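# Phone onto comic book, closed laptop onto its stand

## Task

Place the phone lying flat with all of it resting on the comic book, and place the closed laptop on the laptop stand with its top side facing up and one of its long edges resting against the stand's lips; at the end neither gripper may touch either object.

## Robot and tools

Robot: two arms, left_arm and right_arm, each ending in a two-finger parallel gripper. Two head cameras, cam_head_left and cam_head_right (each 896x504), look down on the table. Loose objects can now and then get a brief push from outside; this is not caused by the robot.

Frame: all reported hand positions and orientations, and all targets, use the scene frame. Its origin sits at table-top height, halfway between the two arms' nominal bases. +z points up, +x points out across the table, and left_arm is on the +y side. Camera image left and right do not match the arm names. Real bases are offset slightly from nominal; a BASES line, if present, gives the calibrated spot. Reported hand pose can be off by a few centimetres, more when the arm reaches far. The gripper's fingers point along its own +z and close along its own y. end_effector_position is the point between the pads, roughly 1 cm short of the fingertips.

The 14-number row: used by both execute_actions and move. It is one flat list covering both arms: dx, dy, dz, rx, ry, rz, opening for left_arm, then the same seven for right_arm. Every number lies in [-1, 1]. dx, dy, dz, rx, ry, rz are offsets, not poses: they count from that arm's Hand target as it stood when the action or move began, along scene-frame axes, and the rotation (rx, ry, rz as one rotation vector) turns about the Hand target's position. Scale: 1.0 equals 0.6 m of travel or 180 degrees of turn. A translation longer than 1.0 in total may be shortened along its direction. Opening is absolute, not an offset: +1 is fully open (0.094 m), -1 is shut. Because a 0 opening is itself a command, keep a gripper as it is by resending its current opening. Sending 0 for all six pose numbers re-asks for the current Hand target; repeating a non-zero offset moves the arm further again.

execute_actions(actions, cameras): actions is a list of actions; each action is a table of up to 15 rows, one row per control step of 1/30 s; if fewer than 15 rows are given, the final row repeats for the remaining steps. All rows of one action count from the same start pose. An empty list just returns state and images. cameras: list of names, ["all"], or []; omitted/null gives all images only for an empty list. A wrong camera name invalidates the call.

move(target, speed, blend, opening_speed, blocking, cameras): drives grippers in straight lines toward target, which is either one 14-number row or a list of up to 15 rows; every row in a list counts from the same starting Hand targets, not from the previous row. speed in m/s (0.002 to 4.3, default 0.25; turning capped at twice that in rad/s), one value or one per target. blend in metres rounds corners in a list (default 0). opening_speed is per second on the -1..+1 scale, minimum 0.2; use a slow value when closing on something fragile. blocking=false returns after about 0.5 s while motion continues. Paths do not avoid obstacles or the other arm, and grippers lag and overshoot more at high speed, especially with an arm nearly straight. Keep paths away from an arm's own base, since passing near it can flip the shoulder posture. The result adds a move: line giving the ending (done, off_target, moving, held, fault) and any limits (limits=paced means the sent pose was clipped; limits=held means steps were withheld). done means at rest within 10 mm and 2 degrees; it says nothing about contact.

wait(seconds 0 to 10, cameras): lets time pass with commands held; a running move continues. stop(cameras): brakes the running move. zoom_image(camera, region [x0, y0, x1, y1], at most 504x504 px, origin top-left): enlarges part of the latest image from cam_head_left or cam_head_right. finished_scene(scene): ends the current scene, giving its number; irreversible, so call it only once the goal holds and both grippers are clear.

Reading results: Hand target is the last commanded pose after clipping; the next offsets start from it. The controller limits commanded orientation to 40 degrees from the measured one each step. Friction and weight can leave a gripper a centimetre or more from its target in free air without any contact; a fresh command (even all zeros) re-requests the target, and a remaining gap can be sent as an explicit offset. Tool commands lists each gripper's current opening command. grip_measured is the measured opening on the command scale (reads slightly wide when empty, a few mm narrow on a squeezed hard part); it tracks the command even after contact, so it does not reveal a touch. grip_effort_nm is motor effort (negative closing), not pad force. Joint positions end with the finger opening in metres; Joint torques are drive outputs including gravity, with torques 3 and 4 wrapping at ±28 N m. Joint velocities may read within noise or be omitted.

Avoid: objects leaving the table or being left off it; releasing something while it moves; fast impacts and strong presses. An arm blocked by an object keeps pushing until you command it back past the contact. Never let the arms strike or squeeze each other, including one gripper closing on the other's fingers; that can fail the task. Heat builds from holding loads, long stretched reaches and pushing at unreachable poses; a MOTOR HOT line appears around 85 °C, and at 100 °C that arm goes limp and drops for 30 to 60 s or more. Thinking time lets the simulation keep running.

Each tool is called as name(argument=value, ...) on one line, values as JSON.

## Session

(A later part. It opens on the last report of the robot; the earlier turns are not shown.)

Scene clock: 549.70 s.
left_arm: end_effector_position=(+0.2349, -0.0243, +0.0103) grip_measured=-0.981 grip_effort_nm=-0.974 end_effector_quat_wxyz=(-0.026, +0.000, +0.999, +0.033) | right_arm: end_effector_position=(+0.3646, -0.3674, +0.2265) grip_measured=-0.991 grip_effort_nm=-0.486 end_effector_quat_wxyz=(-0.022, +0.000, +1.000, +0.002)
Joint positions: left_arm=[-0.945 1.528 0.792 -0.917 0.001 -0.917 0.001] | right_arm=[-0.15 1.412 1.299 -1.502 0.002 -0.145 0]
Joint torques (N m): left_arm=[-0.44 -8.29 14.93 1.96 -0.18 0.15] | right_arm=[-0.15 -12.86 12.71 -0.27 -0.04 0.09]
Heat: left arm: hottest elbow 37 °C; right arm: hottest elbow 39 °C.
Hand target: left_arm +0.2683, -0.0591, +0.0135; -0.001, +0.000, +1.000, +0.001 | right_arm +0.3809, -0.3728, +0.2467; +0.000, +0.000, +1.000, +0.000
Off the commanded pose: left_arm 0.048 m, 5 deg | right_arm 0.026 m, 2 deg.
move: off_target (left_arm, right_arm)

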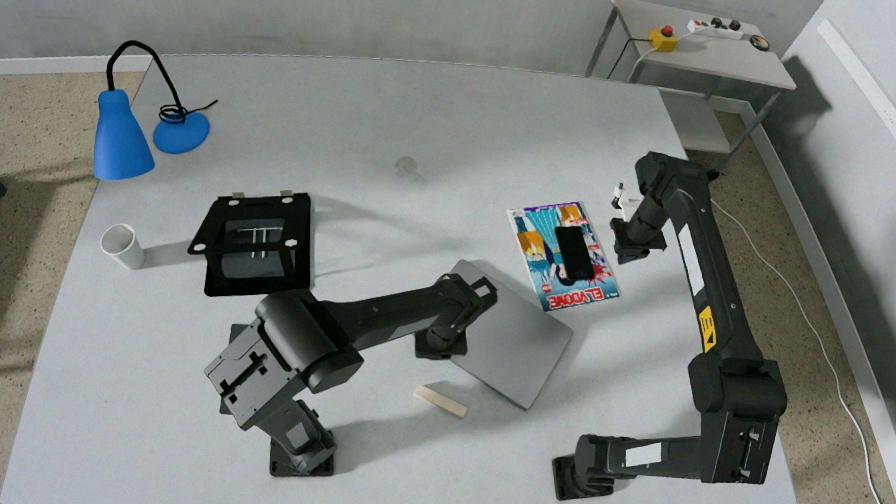

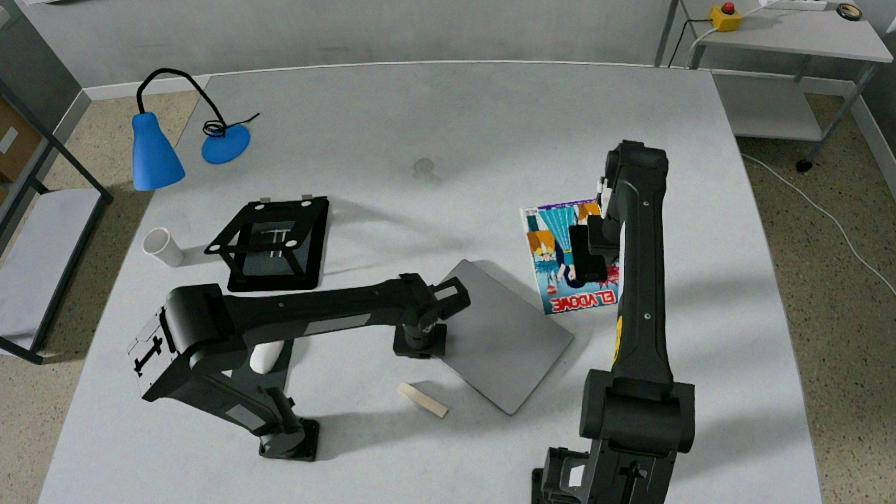

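move(target=[[-0.06,0.08,0.1,0,0,0,-1,0,0,0,0,0,0,-1],[-0.15,0.4,0.25,0,0,0,-1,0,0,0,0,0,0,-1]], blend=[0.02,0], cameras=["all"])

zoom_image(camera="cam_head_left", region=[400, 320, 560, 440])

zoom_image(camera="cam_head_right", region=[390, 320, 550, 440])

zoom_image(camera="cam_head_left", region=[420, 240, 620, 420])

Scene clock: 557.70 s.
left_arm: end_effector_position=(+0.1776, +0.1792, +0.1590) grip_measured=-0.982 grip_effort_nm=-0.969 end_effector_quat_wxyz=(-0.002, +0.003, +1.000, +0.003) | right_arm: end_effector_position=(+0.3646, -0.3674, +0.2265) grip_measured=-0.991 grip_effort_nm=-0.491 end_effector_quat_wxyz=(-0.022, +0.000, +1.000, +0.002)
Joint positions: left_arm=[-0.439 0.716 0.649 -1.511 -0.004 -0.404 0.001] | right_arm=[-0.15 1.412 1.299 -1.502 0.002 -0.145 0]
Joint torques (N m): left_arm=[-0.32 -2.61 11.55 0.05 0.11 0.07] | right_arm=[-0.21 -12.81 12.71 -0.27 -0.05 0.09]
Motor temperatures (°C): left_arm=[23 25 38 24 27 24 30] | right_arm=[27 36 41 25 24 23 26]
Heat: left arm: hottest elbow 38 °C; right arm: hottest elbow 41 °C.
Hand target: left_arm +0.1783, +0.1810, +0.1636; -0.001, +0.000, +1.000, +0.001 | right_arm +0.3809, -0.3728, +0.2467; +0.000, +0.000, +1.000, +0.000
Off the commanded pose: left_arm 0.005 m, 0 deg | right_arm 0.026 m, 2 deg.
move: off_target (right_arm)

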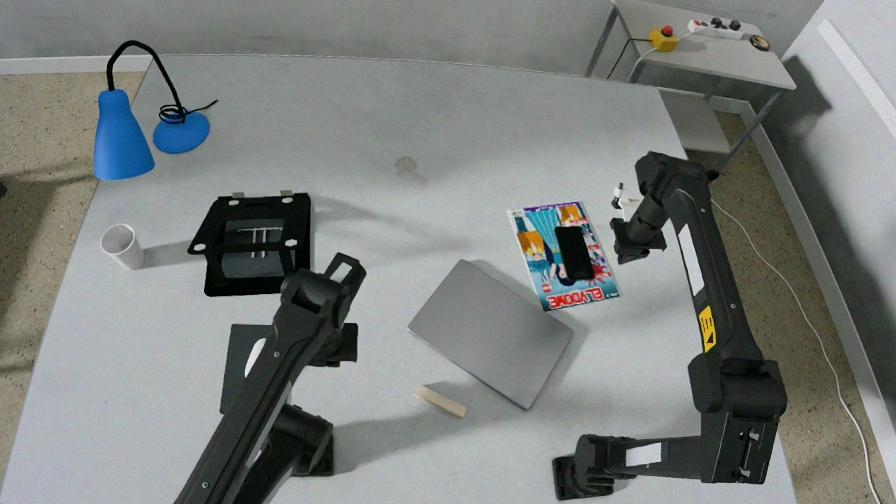

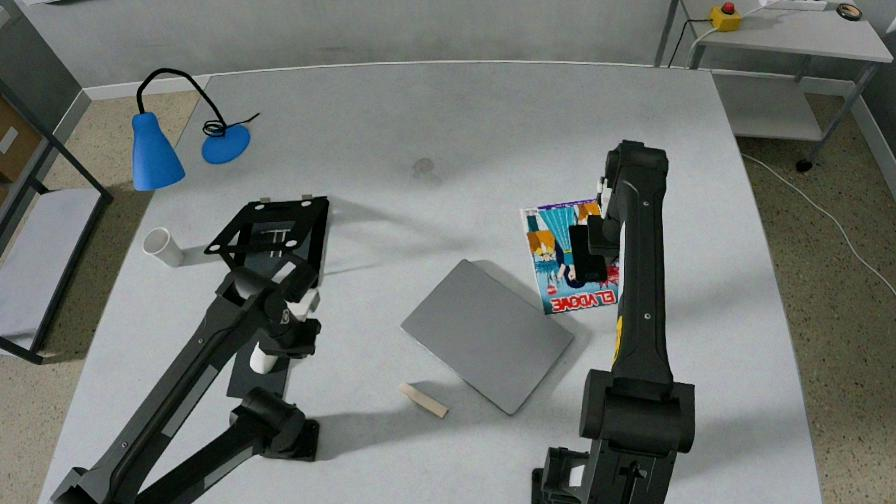

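Scaled by 3.150.

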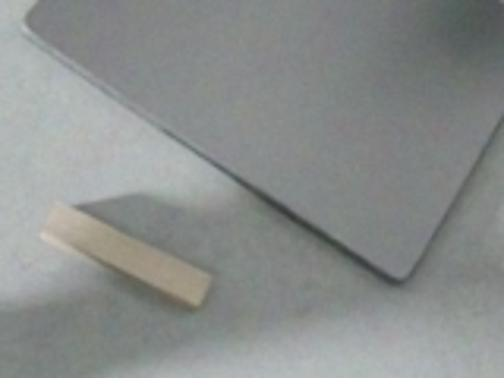

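Scaled by 3.150.

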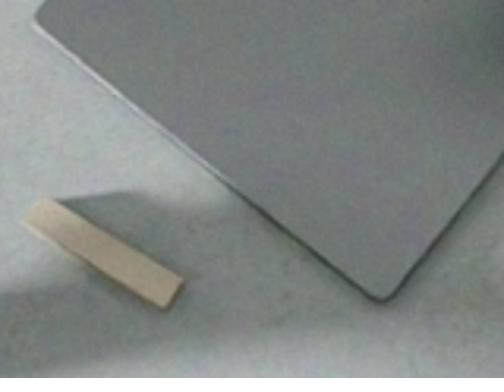

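Scaled by 2.520.

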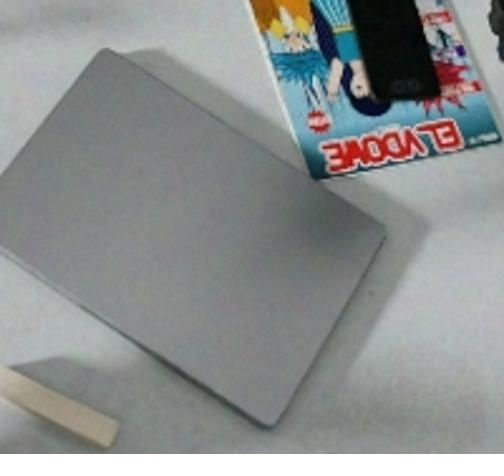

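move(target=[0,0,0,0,0,0,-1,-0.01,0.335,-0.26,0,0,0,-1], cameras=["all"])

zoom_image(camera="cam_head_left", region=[420, 240, 620, 420])

zoom_image(camera="cam_head_right", region=[400, 240, 600, 420])

Scene clock: 574.97 s.
left_arm: end_effector_position=(+0.1776, +0.1792, +0.1590) grip_measured=-0.982 grip_effort_nm=-0.969 end_effector_quat_wxyz=(-0.002, +0.003, +1.000, +0.003) | right_arm: end_effector_position=(+0.3755, -0.1743, +0.0999) grip_measured=-0.991 grip_effort_nm=-0.486 end_effector_quat_wxyz=(+0.005, +0.000, +1.000, +0.003)
Joint positions: left_arm=[-0.439 0.716 0.649 -1.511 -0.004 -0.404 0.001] | right_arm=[0.317 1.543 1.096 -1.112 -0.002 0.321 0]
Joint torques (N m): left_arm=[0.15 -1.79 11.49 -0.03 0.06 0.08] | right_arm=[0.91 -13.92 6.99 0.55 0.12 0.23]
Heat: left arm: hottest elbow 37 °C; right arm: hottest elbow 44 °C.
Hand target: left_arm +0.1783, +0.1810, +0.1636; -0.001, +0.000, +1.000, +0.001 | right_arm +0.3749, -0.1719, +0.0907; +0.000, +0.000, +1.000, +0.000
Off the commanded pose: left_arm 0.005 m, 0 deg | right_arm 0.010 m, 1 deg.
move: done

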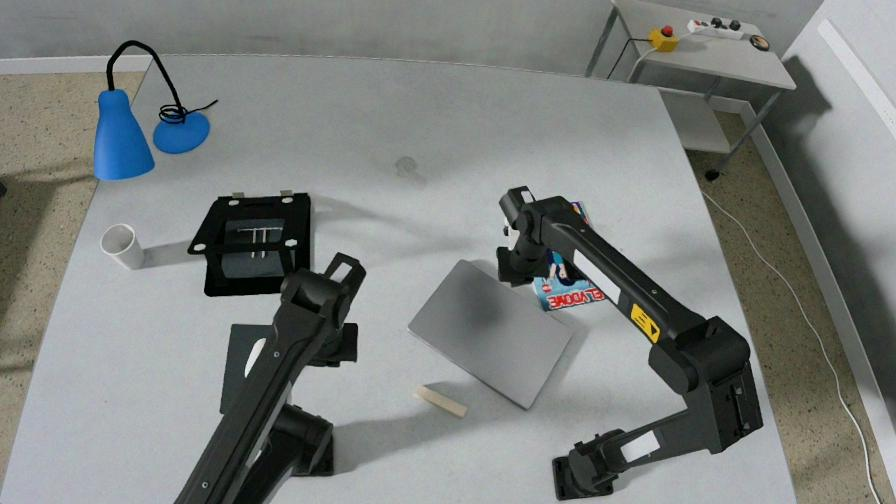

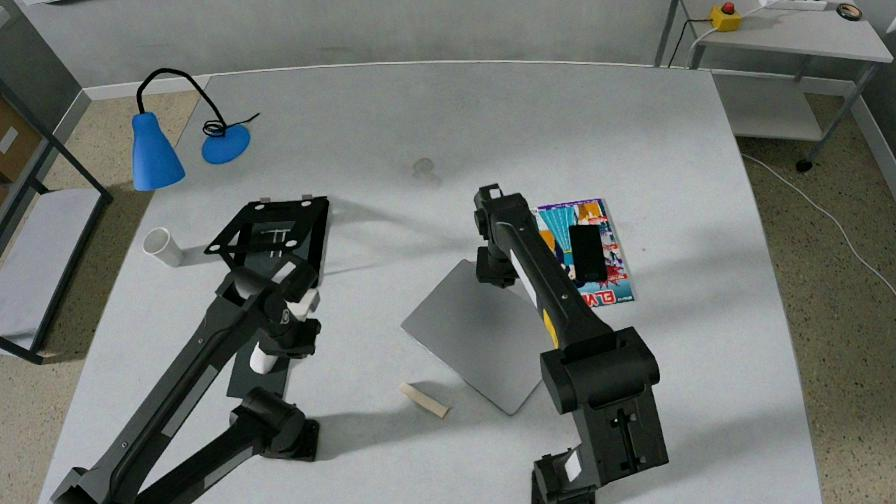

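Scaled by 2.520.

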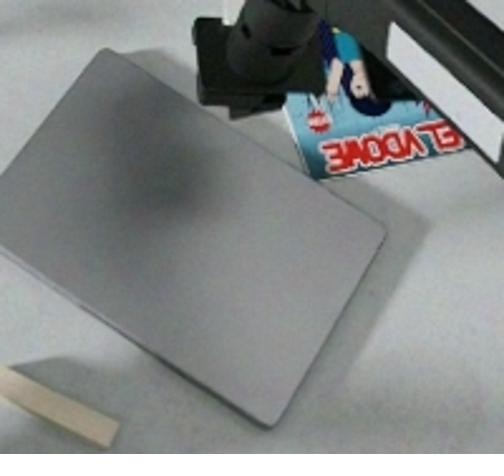

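Scaled by 2.520.

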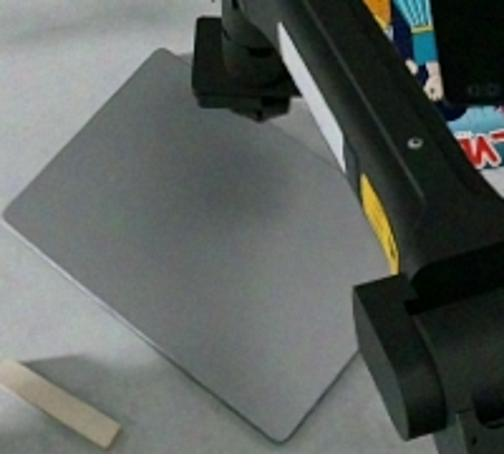

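move(target=[0,0,0,0,0,0,-1,0,0,-0.125,0,0,0,-1], speed=0.06, cameras=["all"])

zoom_image(camera="cam_head_left", region=[400, 240, 600, 420])

zoom_image(camera="cam_head_right", region=[390, 240, 590, 420])

Scene clock: 580.73 s.
left_arm: end_effector_position=(+0.1776, +0.1792, +0.1590) grip_measured=-0.982 grip_effort_nm=-0.969 end_effector_quat_wxyz=(-0.002, +0.003, +1.000, +0.003) | right_arm: end_effector_position=(+0.3803, -0.1727, +0.0300) grip_measured=-0.991 grip_effort_nm=-0.486 end_effector_quat_wxyz=(+0.011, +0.000, +1.000, +0.005)
Joint positions: left_arm=[-0.439 0.716 0.649 -1.511 -0.004 -0.404 0.001] | right_arm=[0.317 1.647 1.01 -0.91 -0.002 0.322 0]
Joint torques (N m): left_arm=[-0.38 -2.32 11.48 -0.13 0.05 0.11] | right_arm=[0.97 -13.63 5.97 0.54 0.12 0.22]
Heat: left arm: hottest elbow 37 °C; right arm: hottest elbow 42 °C.
Hand target: left_arm +0.1783, +0.1810, +0.1636; -0.001, +0.000, +1.000, +0.001 | right_arm +0.3749, -0.1719, +0.0157; +0.000, +0.000, +1.000, +0.000
Off the commanded pose: left_arm 0.005 m, 0 deg | right_arm 0.015 m, 1 deg.
move: off_target (right_arm)

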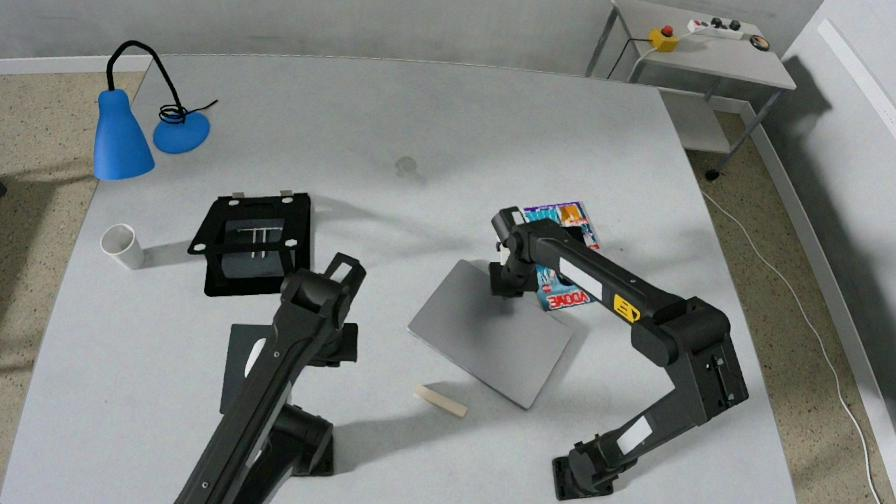

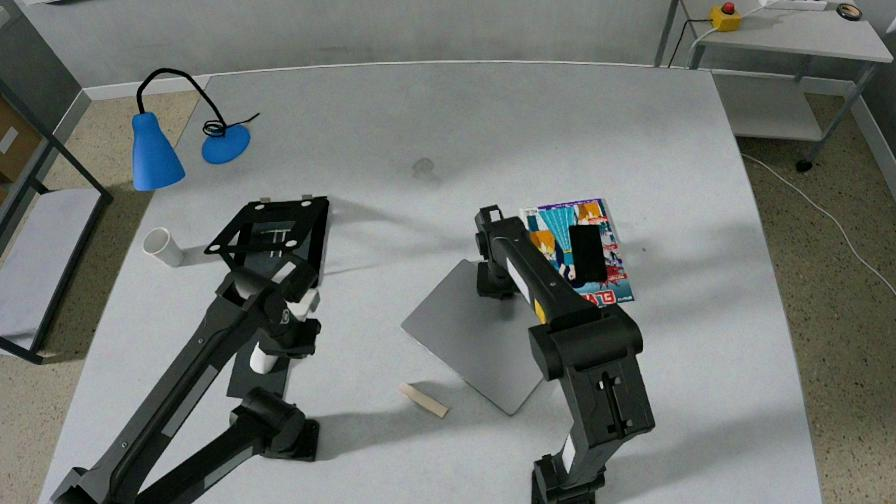

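Scaled by 2.520.

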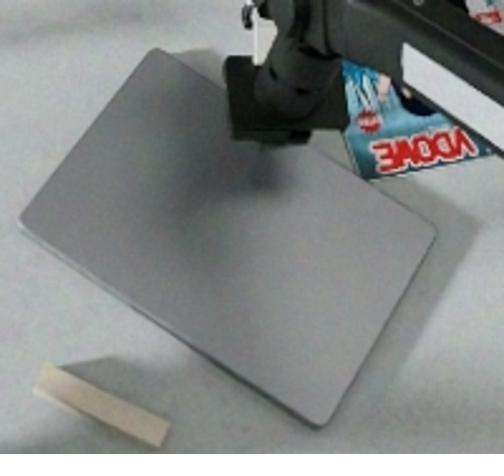

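Scaled by 2.520.

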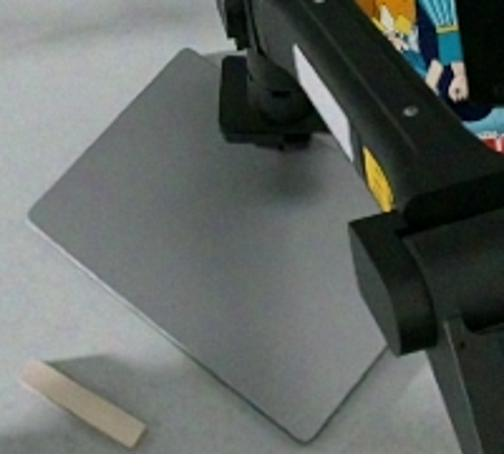

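move(target=[0,0,0,0,0,0,-1,0,0,-0.04,0,0,0,-1], speed=0.06, cameras=["all"])

zoom_image(camera="cam_head_left", region=[400, 240, 600, 420])

zoom_image(camera="cam_head_right", region=[390, 240, 590, 420])

Scene clock: 584.73 s.
left_arm: end_effector_position=(+0.1776, +0.1792, +0.1590) grip_measured=-0.982 grip_effort_nm=-0.969 end_effector_quat_wxyz=(-0.002, +0.003, +1.000, +0.003) | right_arm: end_effector_position=(+0.3821, -0.1722, +0.0276) grip_measured=-0.991 grip_effort_nm=-0.491 end_effector_quat_wxyz=(+0.018, +0.000, +1.000, +0.007)
Joint positions: left_arm=[-0.439 0.716 0.649 -1.511 -0.004 -0.404 0.001] | right_arm=[0.317 1.647 1.003 -0.888 -0.002 0.322 0]
Joint torques (N m): left_arm=[-0.26 -2.37 11.38 0.16 0.05 0.1] | right_arm=[0.91 -10.7 4.57 1.87 0.12 0.22]
Heat: left arm: hottest elbow 36 °C; right arm: hottest elbow 41 °C.
Hand target: left_arm +0.1783, +0.1810, +0.1636; -0.001, +0.000, +1.000, +0.001 | right_arm +0.3750, -0.1719, -0.0083; +0.000, +0.000, +1.000, +0.000
Off the commanded pose: left_arm 0.005 m, 0 deg | right_arm 0.037 m, 2 deg.
move: off_target (right_arm)

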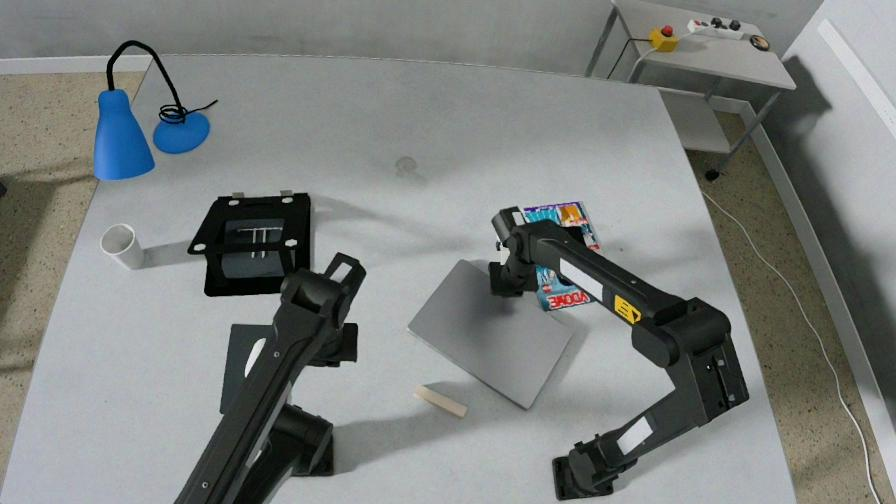

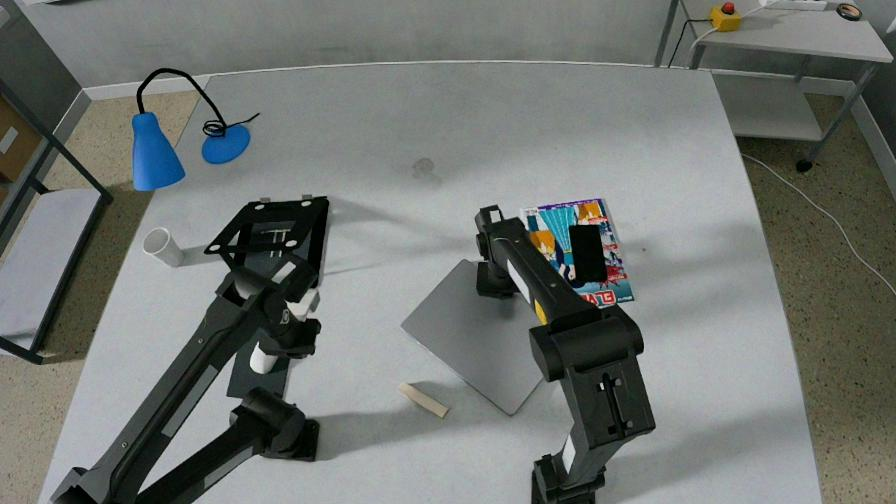

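Scaled by 2.520.

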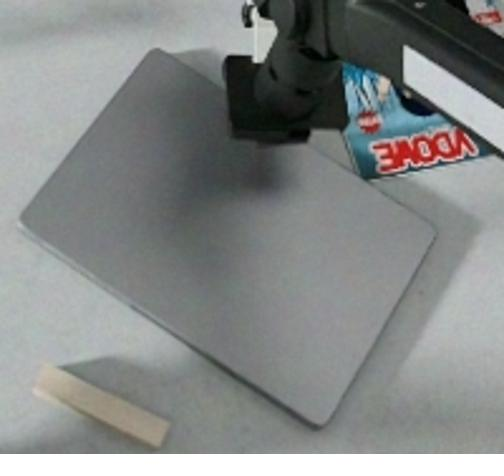

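Scaled by 2.520.

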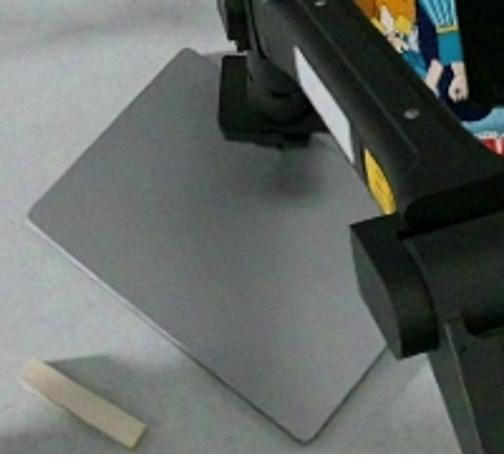

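move(target=[0,0,0,0,0,0,-1,0,0,-0.07,0,0,0,-1], speed=0.06, cameras=["all"])

zoom_image(camera="cam_head_left", region=[400, 240, 600, 420])

zoom_image(camera="cam_head_right", region=[390, 240, 590, 420])

Scene clock: 590.10 s.
left_arm: end_effector_position=(+0.1776, +0.1792, +0.1590) grip_measured=-0.982 grip_effort_nm=-0.965 end_effector_quat_wxyz=(-0.002, +0.003, +1.000, +0.003) | right_arm: end_effector_position=(+0.3810, -0.1725, +0.0240) grip_measured=-0.991 grip_effort_nm=-0.486 end_effector_quat_wxyz=(+0.035, +0.000, +0.999, +0.013)
Joint positions: left_arm=[-0.439 0.716 0.649 -1.511 -0.004 -0.404 0.001] | right_arm=[0.317 1.632 0.969 -0.833 -0.002 0.322 0]
Joint torques (N m): left_arm=[-1.08 -2.73 11.51 -0.18 0.09 0.14] | right_arm=[0.97 -4.66 3.74 3.6 0.12 0.21]
Heat: left arm: hottest elbow 36 °C; right arm: hottest elbow 40 °C.
Hand target: left_arm +0.1783, +0.1810, +0.1636; -0.001, +0.000, +1.000, +0.001 | right_arm +0.3750, -0.1719, -0.0503; +0.000, +0.000, +1.000, +0.000
Off the commanded pose: left_arm 0.005 m, 0 deg | right_arm 0.075 m, 4 deg.
move: off_target (right_arm)

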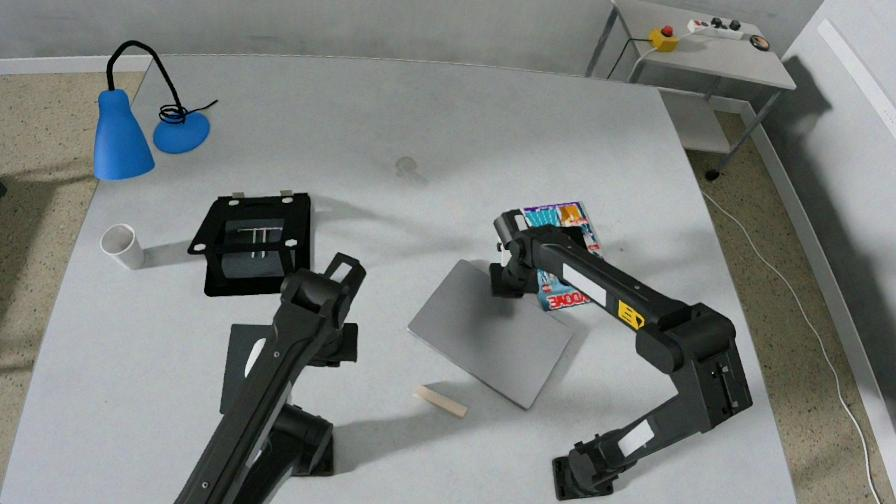

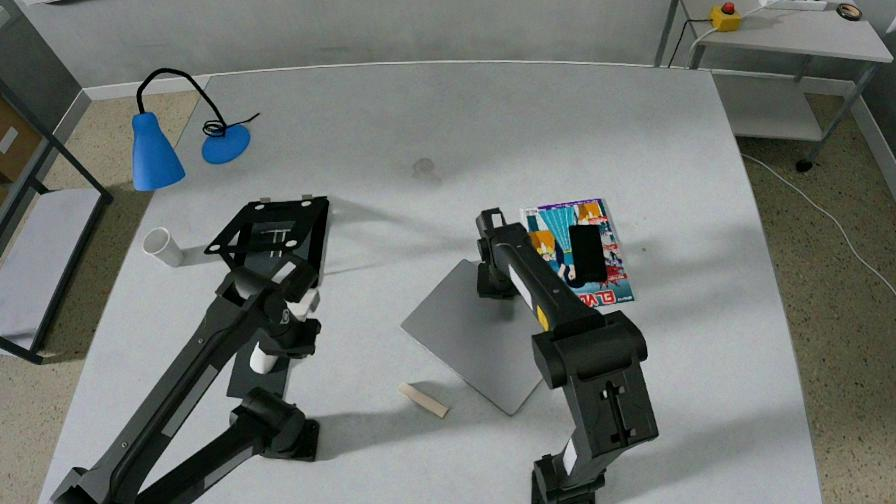

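Scaled by 2.520.

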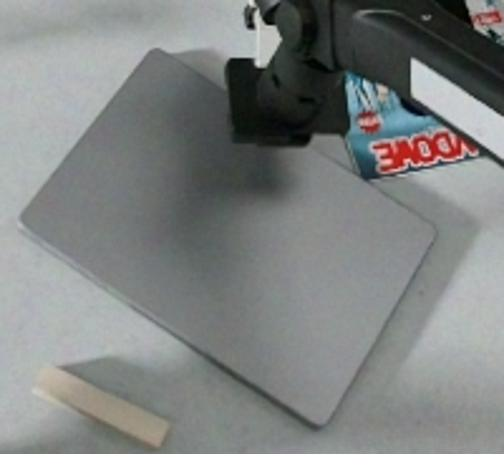

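Scaled by 2.520.

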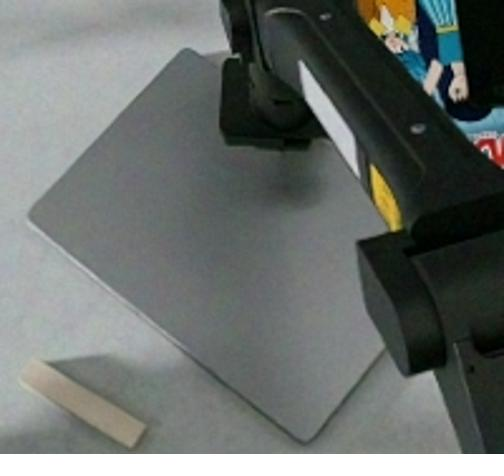

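move(target=[[0,0,0,0,0,0,-1,0,0,0.3,0,0,0,-1],[0,0,0,0,0,0,-1,-0.31,-0.24,0.28,0,0,0,-1],[0,0,0,0,0,0,-1,-0.31,-0.24,0.125,0,0,0,-1]], blend=[0.03,0.03,0], cameras=["all"])

zoom_image(camera="cam_head_left", region=[400, 240, 640, 460])

zoom_image(camera="cam_head_right", region=[390, 240, 630, 460])

Scene clock: 615.80 s.
left_arm: end_effector_position=(+0.1776, +0.1792, +0.1590) grip_measured=-0.982 grip_effort_nm=-0.969 end_effector_quat_wxyz=(-0.002, +0.004, +1.000, +0.003) | right_arm: end_effector_position=(+0.1921, -0.3133, +0.0310) grip_measured=-0.991 grip_effort_nm=-0.491 end_effector_quat_wxyz=(+0.007, -0.002, +1.000, -0.001)
Joint positions: left_arm=[-0.439 0.716 0.649 -1.511 -0.004 -0.403 0.001] | right_arm=[-0.02 1.087 0.472 -0.942 0.002 -0.019 0]
Joint torques (N m): left_arm=[-0.85 -2.55 11.36 -0.01 0.05 0.14] | right_arm=[-0.32 -5.13 6.12 0.51 -0.04 0.07]
Heat: left arm: hottest elbow 36 °C; right arm: hottest elbow 37 °C.
Hand target: left_arm +0.1783, +0.1810, +0.1636; -0.001, +0.000, +1.000, +0.001 | right_arm +0.1889, -0.3158, +0.0246; +0.000, +0.000, +1.000, +0.000
Off the commanded pose: left_arm 0.005 m, 1 deg | right_arm 0.008 m, 1 deg.
move: done

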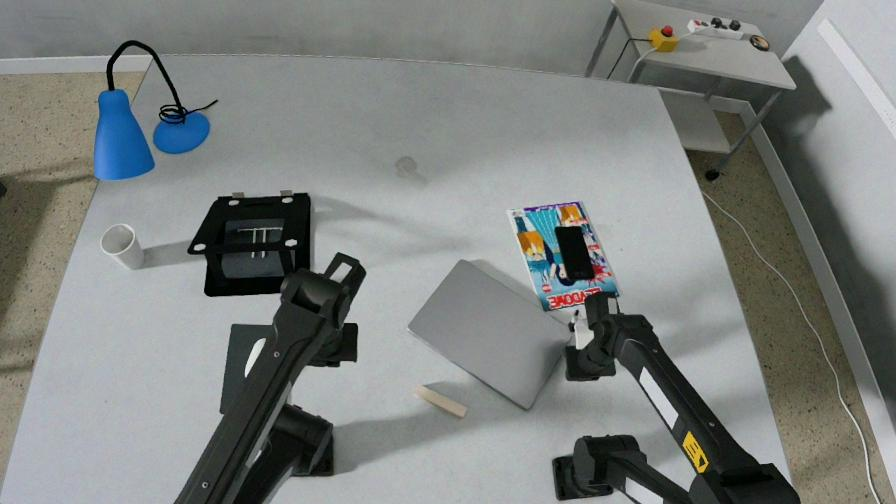

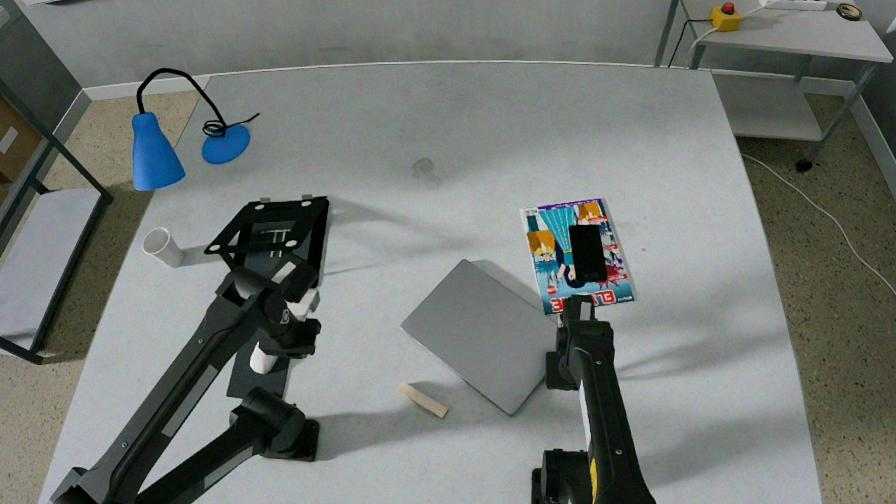

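Scaled by 2.100.

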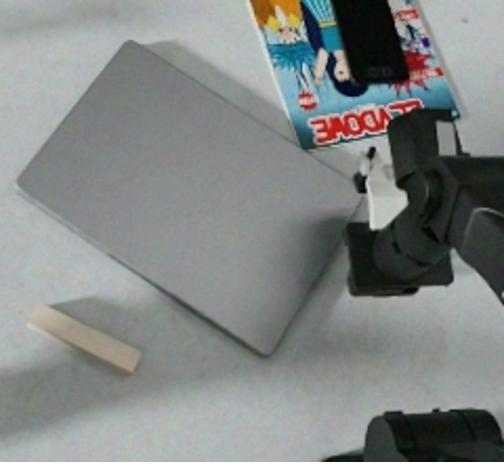

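Scaled by 2.100.

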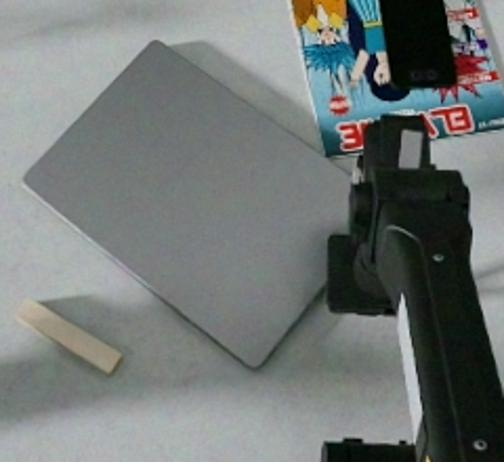

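move(target=[[0,0,0,0,0,0,-1,0,0,-0.02,0,0,0,-1],[0,0,0,0,0,0,-1,0.2,0.29,-0.015,0,0,0,-1]], speed=0.1, cameras=["all"])

zoom_image(camera="cam_head_left", region=[380, 220, 620, 440])

zoom_image(camera="cam_head_right", region=[370, 220, 610, 440])

Scene clock: 621.77 s.
left_arm: end_effector_position=(+0.1776, +0.1792, +0.1590) grip_measured=-0.982 grip_effort_nm=-0.969 end_effector_quat_wxyz=(-0.002, +0.004, +1.000, +0.003) | right_arm: end_effector_position=(+0.2794, -0.1679, +0.0110) grip_measured=-0.991 grip_effort_nm=-0.481 end_effector_quat_wxyz=(-0.022, +0.009, +1.000, -0.017)
Joint positions: left_arm=[-0.439 0.716 0.649 -1.511 -0.004 -0.403 0.001] | right_arm=[0.432 1.516 0.782 -0.891 0.012 0.457 0]
Joint torques (N m): left_arm=[-0.26 -2.2 11.23 -0.1 0.07 0.09] | right_arm=[2.14 -9.11 11.07 0.85 -0.36 0.25]
Heat: left arm: hottest elbow 36 °C; right arm: hottest elbow 37 °C.
Hand target: left_arm +0.1783, +0.1810, +0.1636; -0.001, +0.000, +1.000, +0.001 | right_arm +0.3090, -0.1418, +0.0157; +0.000, +0.000, +1.000, +0.000
Off the commanded pose: left_arm 0.005 m, 0 deg | right_arm 0.040 m, 3 deg.
move: off_target (right_arm)

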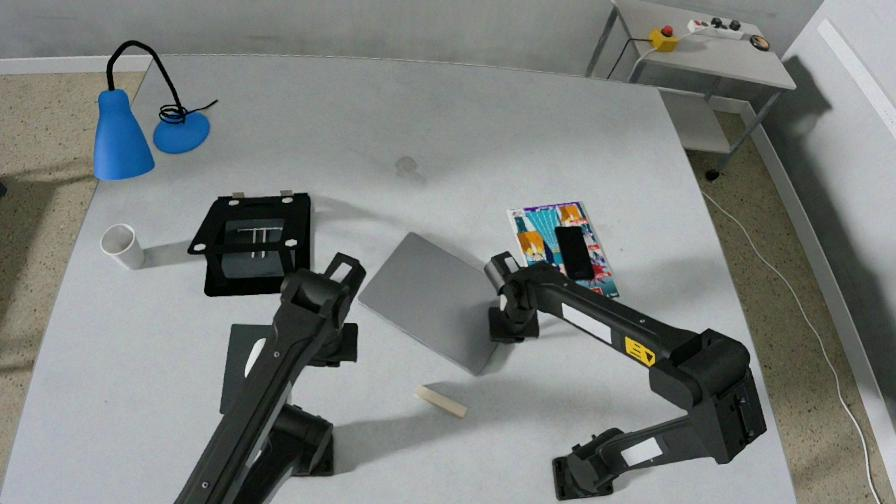

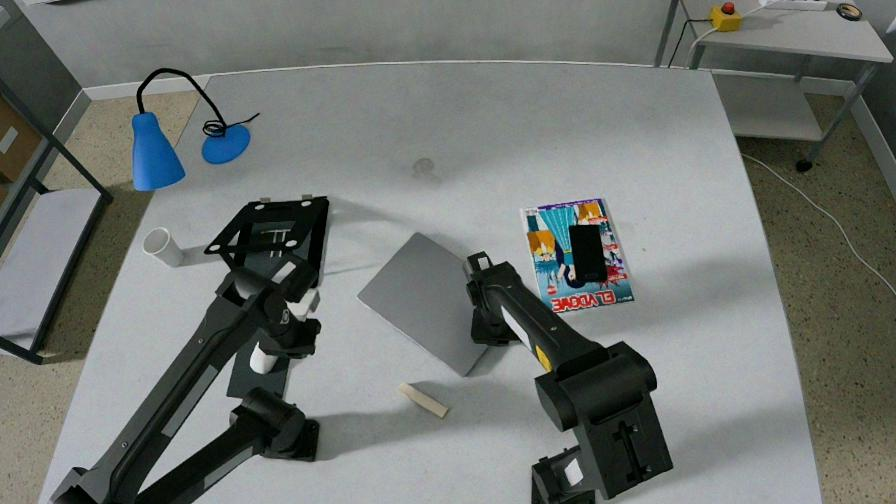

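Scaled by 2.100.

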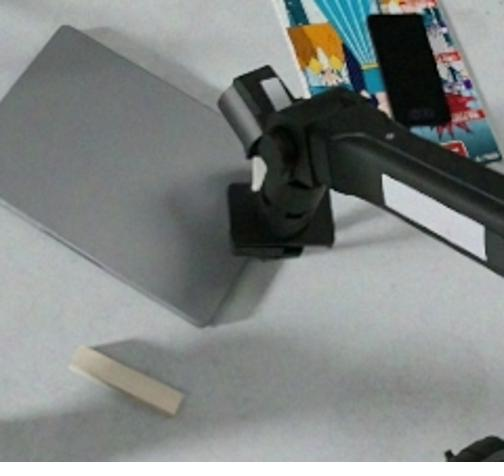

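Scaled by 2.100.

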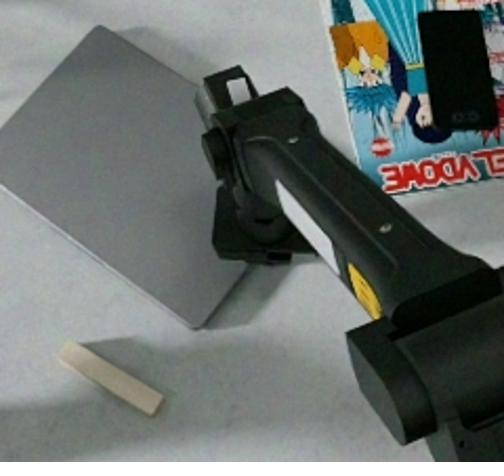

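move(target=[[0,0,0,0,0,0,-1,0,-0.08,0.05,0,0,0,-1],[0.095,-0.127,-0.1,0,0,0,-1,0.05,-0.25,0.3,0,0,0,-1]], blend=[0.03,0], cameras=["all"])

zoom_image(camera="cam_head_left", region=[340, 210, 560, 410])

zoom_image(camera="cam_head_right", region=[330, 210, 550, 410])

Scene clock: 628.80 s.
left_arm: end_effector_position=(+0.2288, +0.1136, +0.0991) grip_measured=-0.982 grip_effort_nm=-0.969 end_effector_quat_wxyz=(-0.011, -0.003, +1.000, +0.007) | right_arm: end_effector_position=(+0.3208, -0.2901, +0.1737) grip_measured=-0.991 grip_effort_nm=-0.481 end_effector_quat_wxyz=(-0.025, +0.000, +1.000, -0.003)
Joint positions: left_arm=[-0.605 1.045 0.649 -1.2 -0.001 -0.583 0.001] | right_arm=[0.052 1.317 1.066 -1.37 0.002 0.058 0]
Joint torques (N m): left_arm=[-2.49 -5.48 11.32 0.69 -0.08 -0.09] | right_arm=[-0.21 -12.28 12.14 -0.27 -0.03 0.08]
Heat: left arm: hottest elbow 35 °C; right arm: hottest elbow 37 °C.
Hand target: left_arm +0.2353, +0.1048, +0.1036; -0.001, +0.000, +1.000, +0.001 | right_arm +0.3390, -0.2919, +0.1957; +0.000, +0.000, +1.000, +0.000
Off the commanded pose: left_arm 0.012 m, 1 deg | right_arm 0.029 m, 3 deg.
move: off_target (left_arm, right_arm); blend cut to 0.0275 m at target 1

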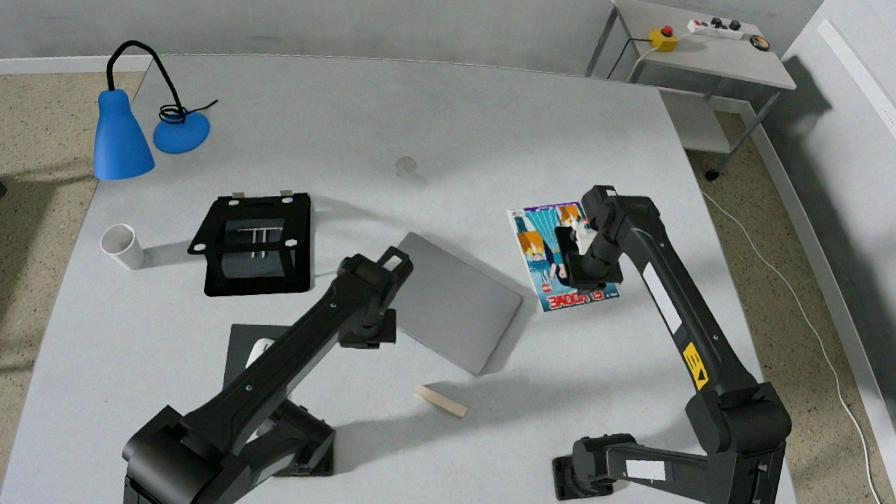

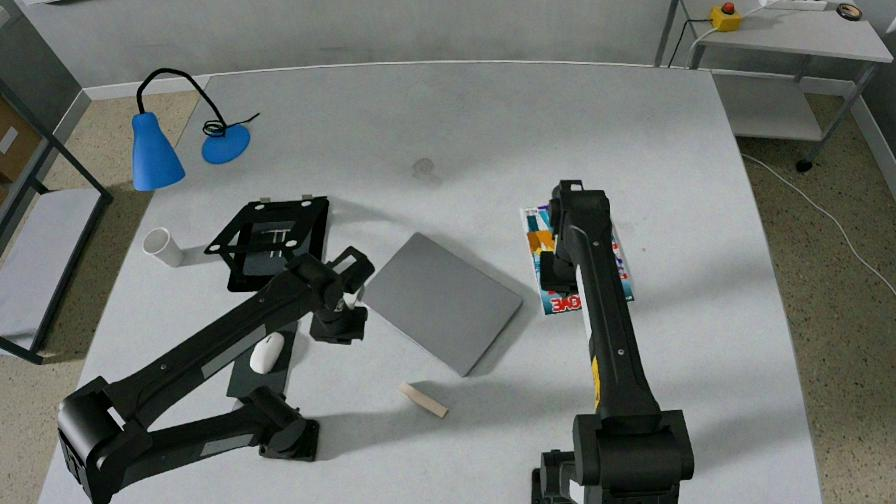

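Scaled by 2.291.

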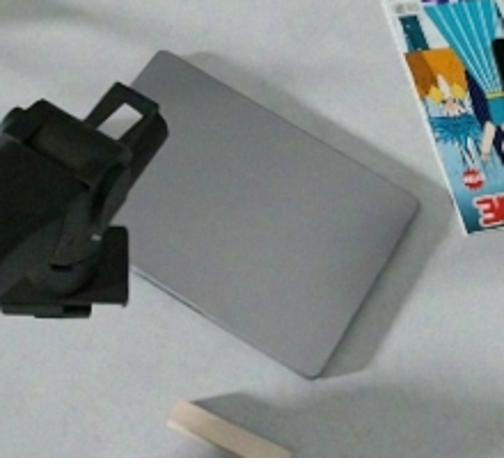

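Scaled by 2.291.

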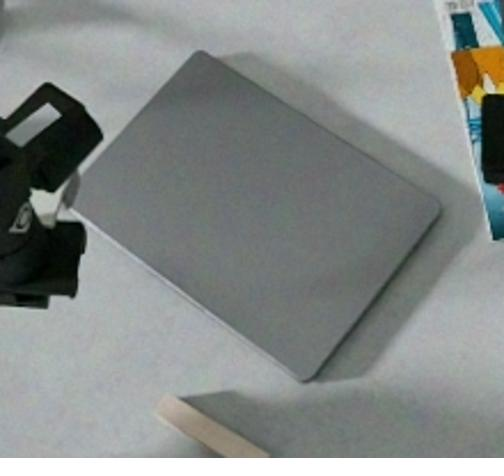

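move(target=[[-0.05,-0.06,-0.04,0,0,0,-1,0,0,0,0,0,0,-1],[-0.05,-0.06,-0.152,0,0,0,-1,0,0,0,0,0,0,-1],[0.11,-0.195,-0.147,0,0,0,-1,0,0,0,0,0,0,-1]], speed=0.1, cameras=["all"])

zoom_image(camera="cam_head_left", region=[360, 210, 580, 410])

zoom_image(camera="cam_head_right", region=[350, 210, 570, 410])

Scene clock: 635.80 s.
left_arm: end_effector_position=(+0.2631, +0.0189, +0.0102) grip_measured=-0.982 grip_effort_nm=-0.969 end_effector_quat_wxyz=(-0.031, -0.001, +0.999, +0.030) | right_arm: end_effector_position=(+0.3208, -0.2900, +0.1737) grip_measured=-0.991 grip_effort_nm=-0.481 end_effector_quat_wxyz=(-0.025, +0.000, +1.000, -0.002)
Joint positions: left_arm=[-0.794 1.498 0.756 -0.915 0 -0.767 0.001] | right_arm=[0.052 1.317 1.066 -1.37 0.002 0.057 0]
Joint torques (N m): left_arm=[-1.03 -7.82 15.04 1.8 -0.1 0.12] | right_arm=[-0.21 -11.52 12.29 -0.28 -0.03 0.09]
Heat: left arm: hottest elbow 36 °C; right arm: hottest elbow 38 °C.
Hand target: left_arm +0.3014, -0.0122, +0.0154; -0.001, +0.000, +1.000, +0.001 | right_arm +0.3390, -0.2919, +0.1957; +0.000, +0.000, +1.000, +0.000
Off the commanded pose: left_arm 0.050 m, 5 deg | right_arm 0.029 m, 3 deg.
move: off_target (left_arm, right_arm)

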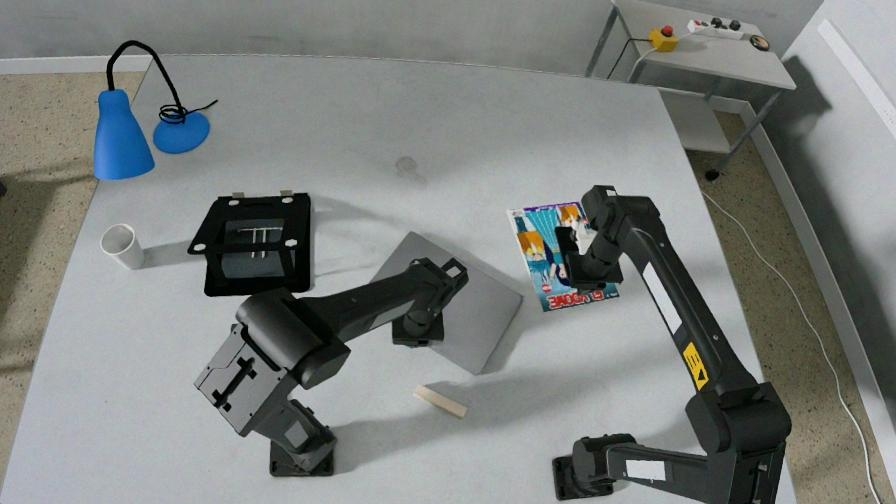

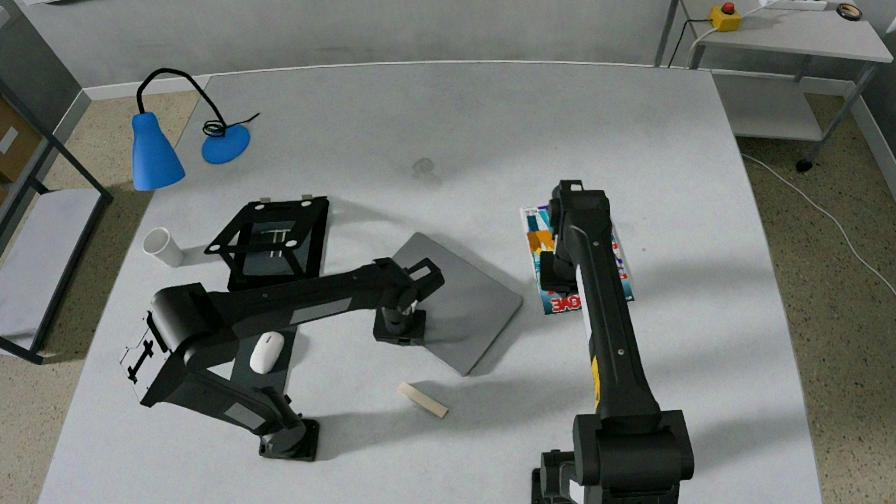

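Scaled by 2.291.

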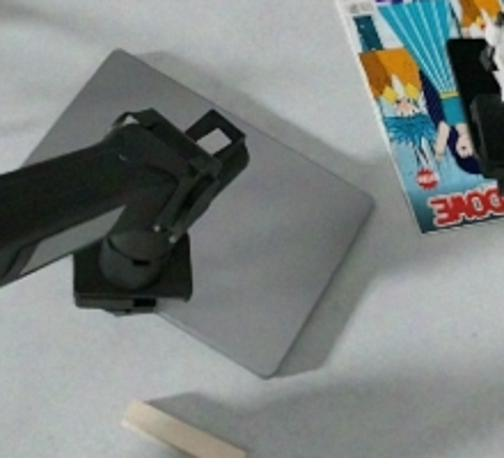

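Scaled by 2.291.

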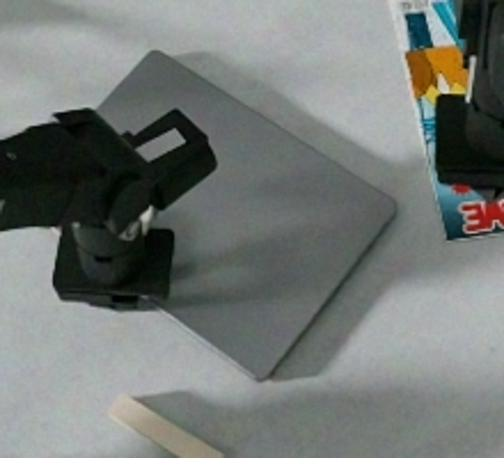

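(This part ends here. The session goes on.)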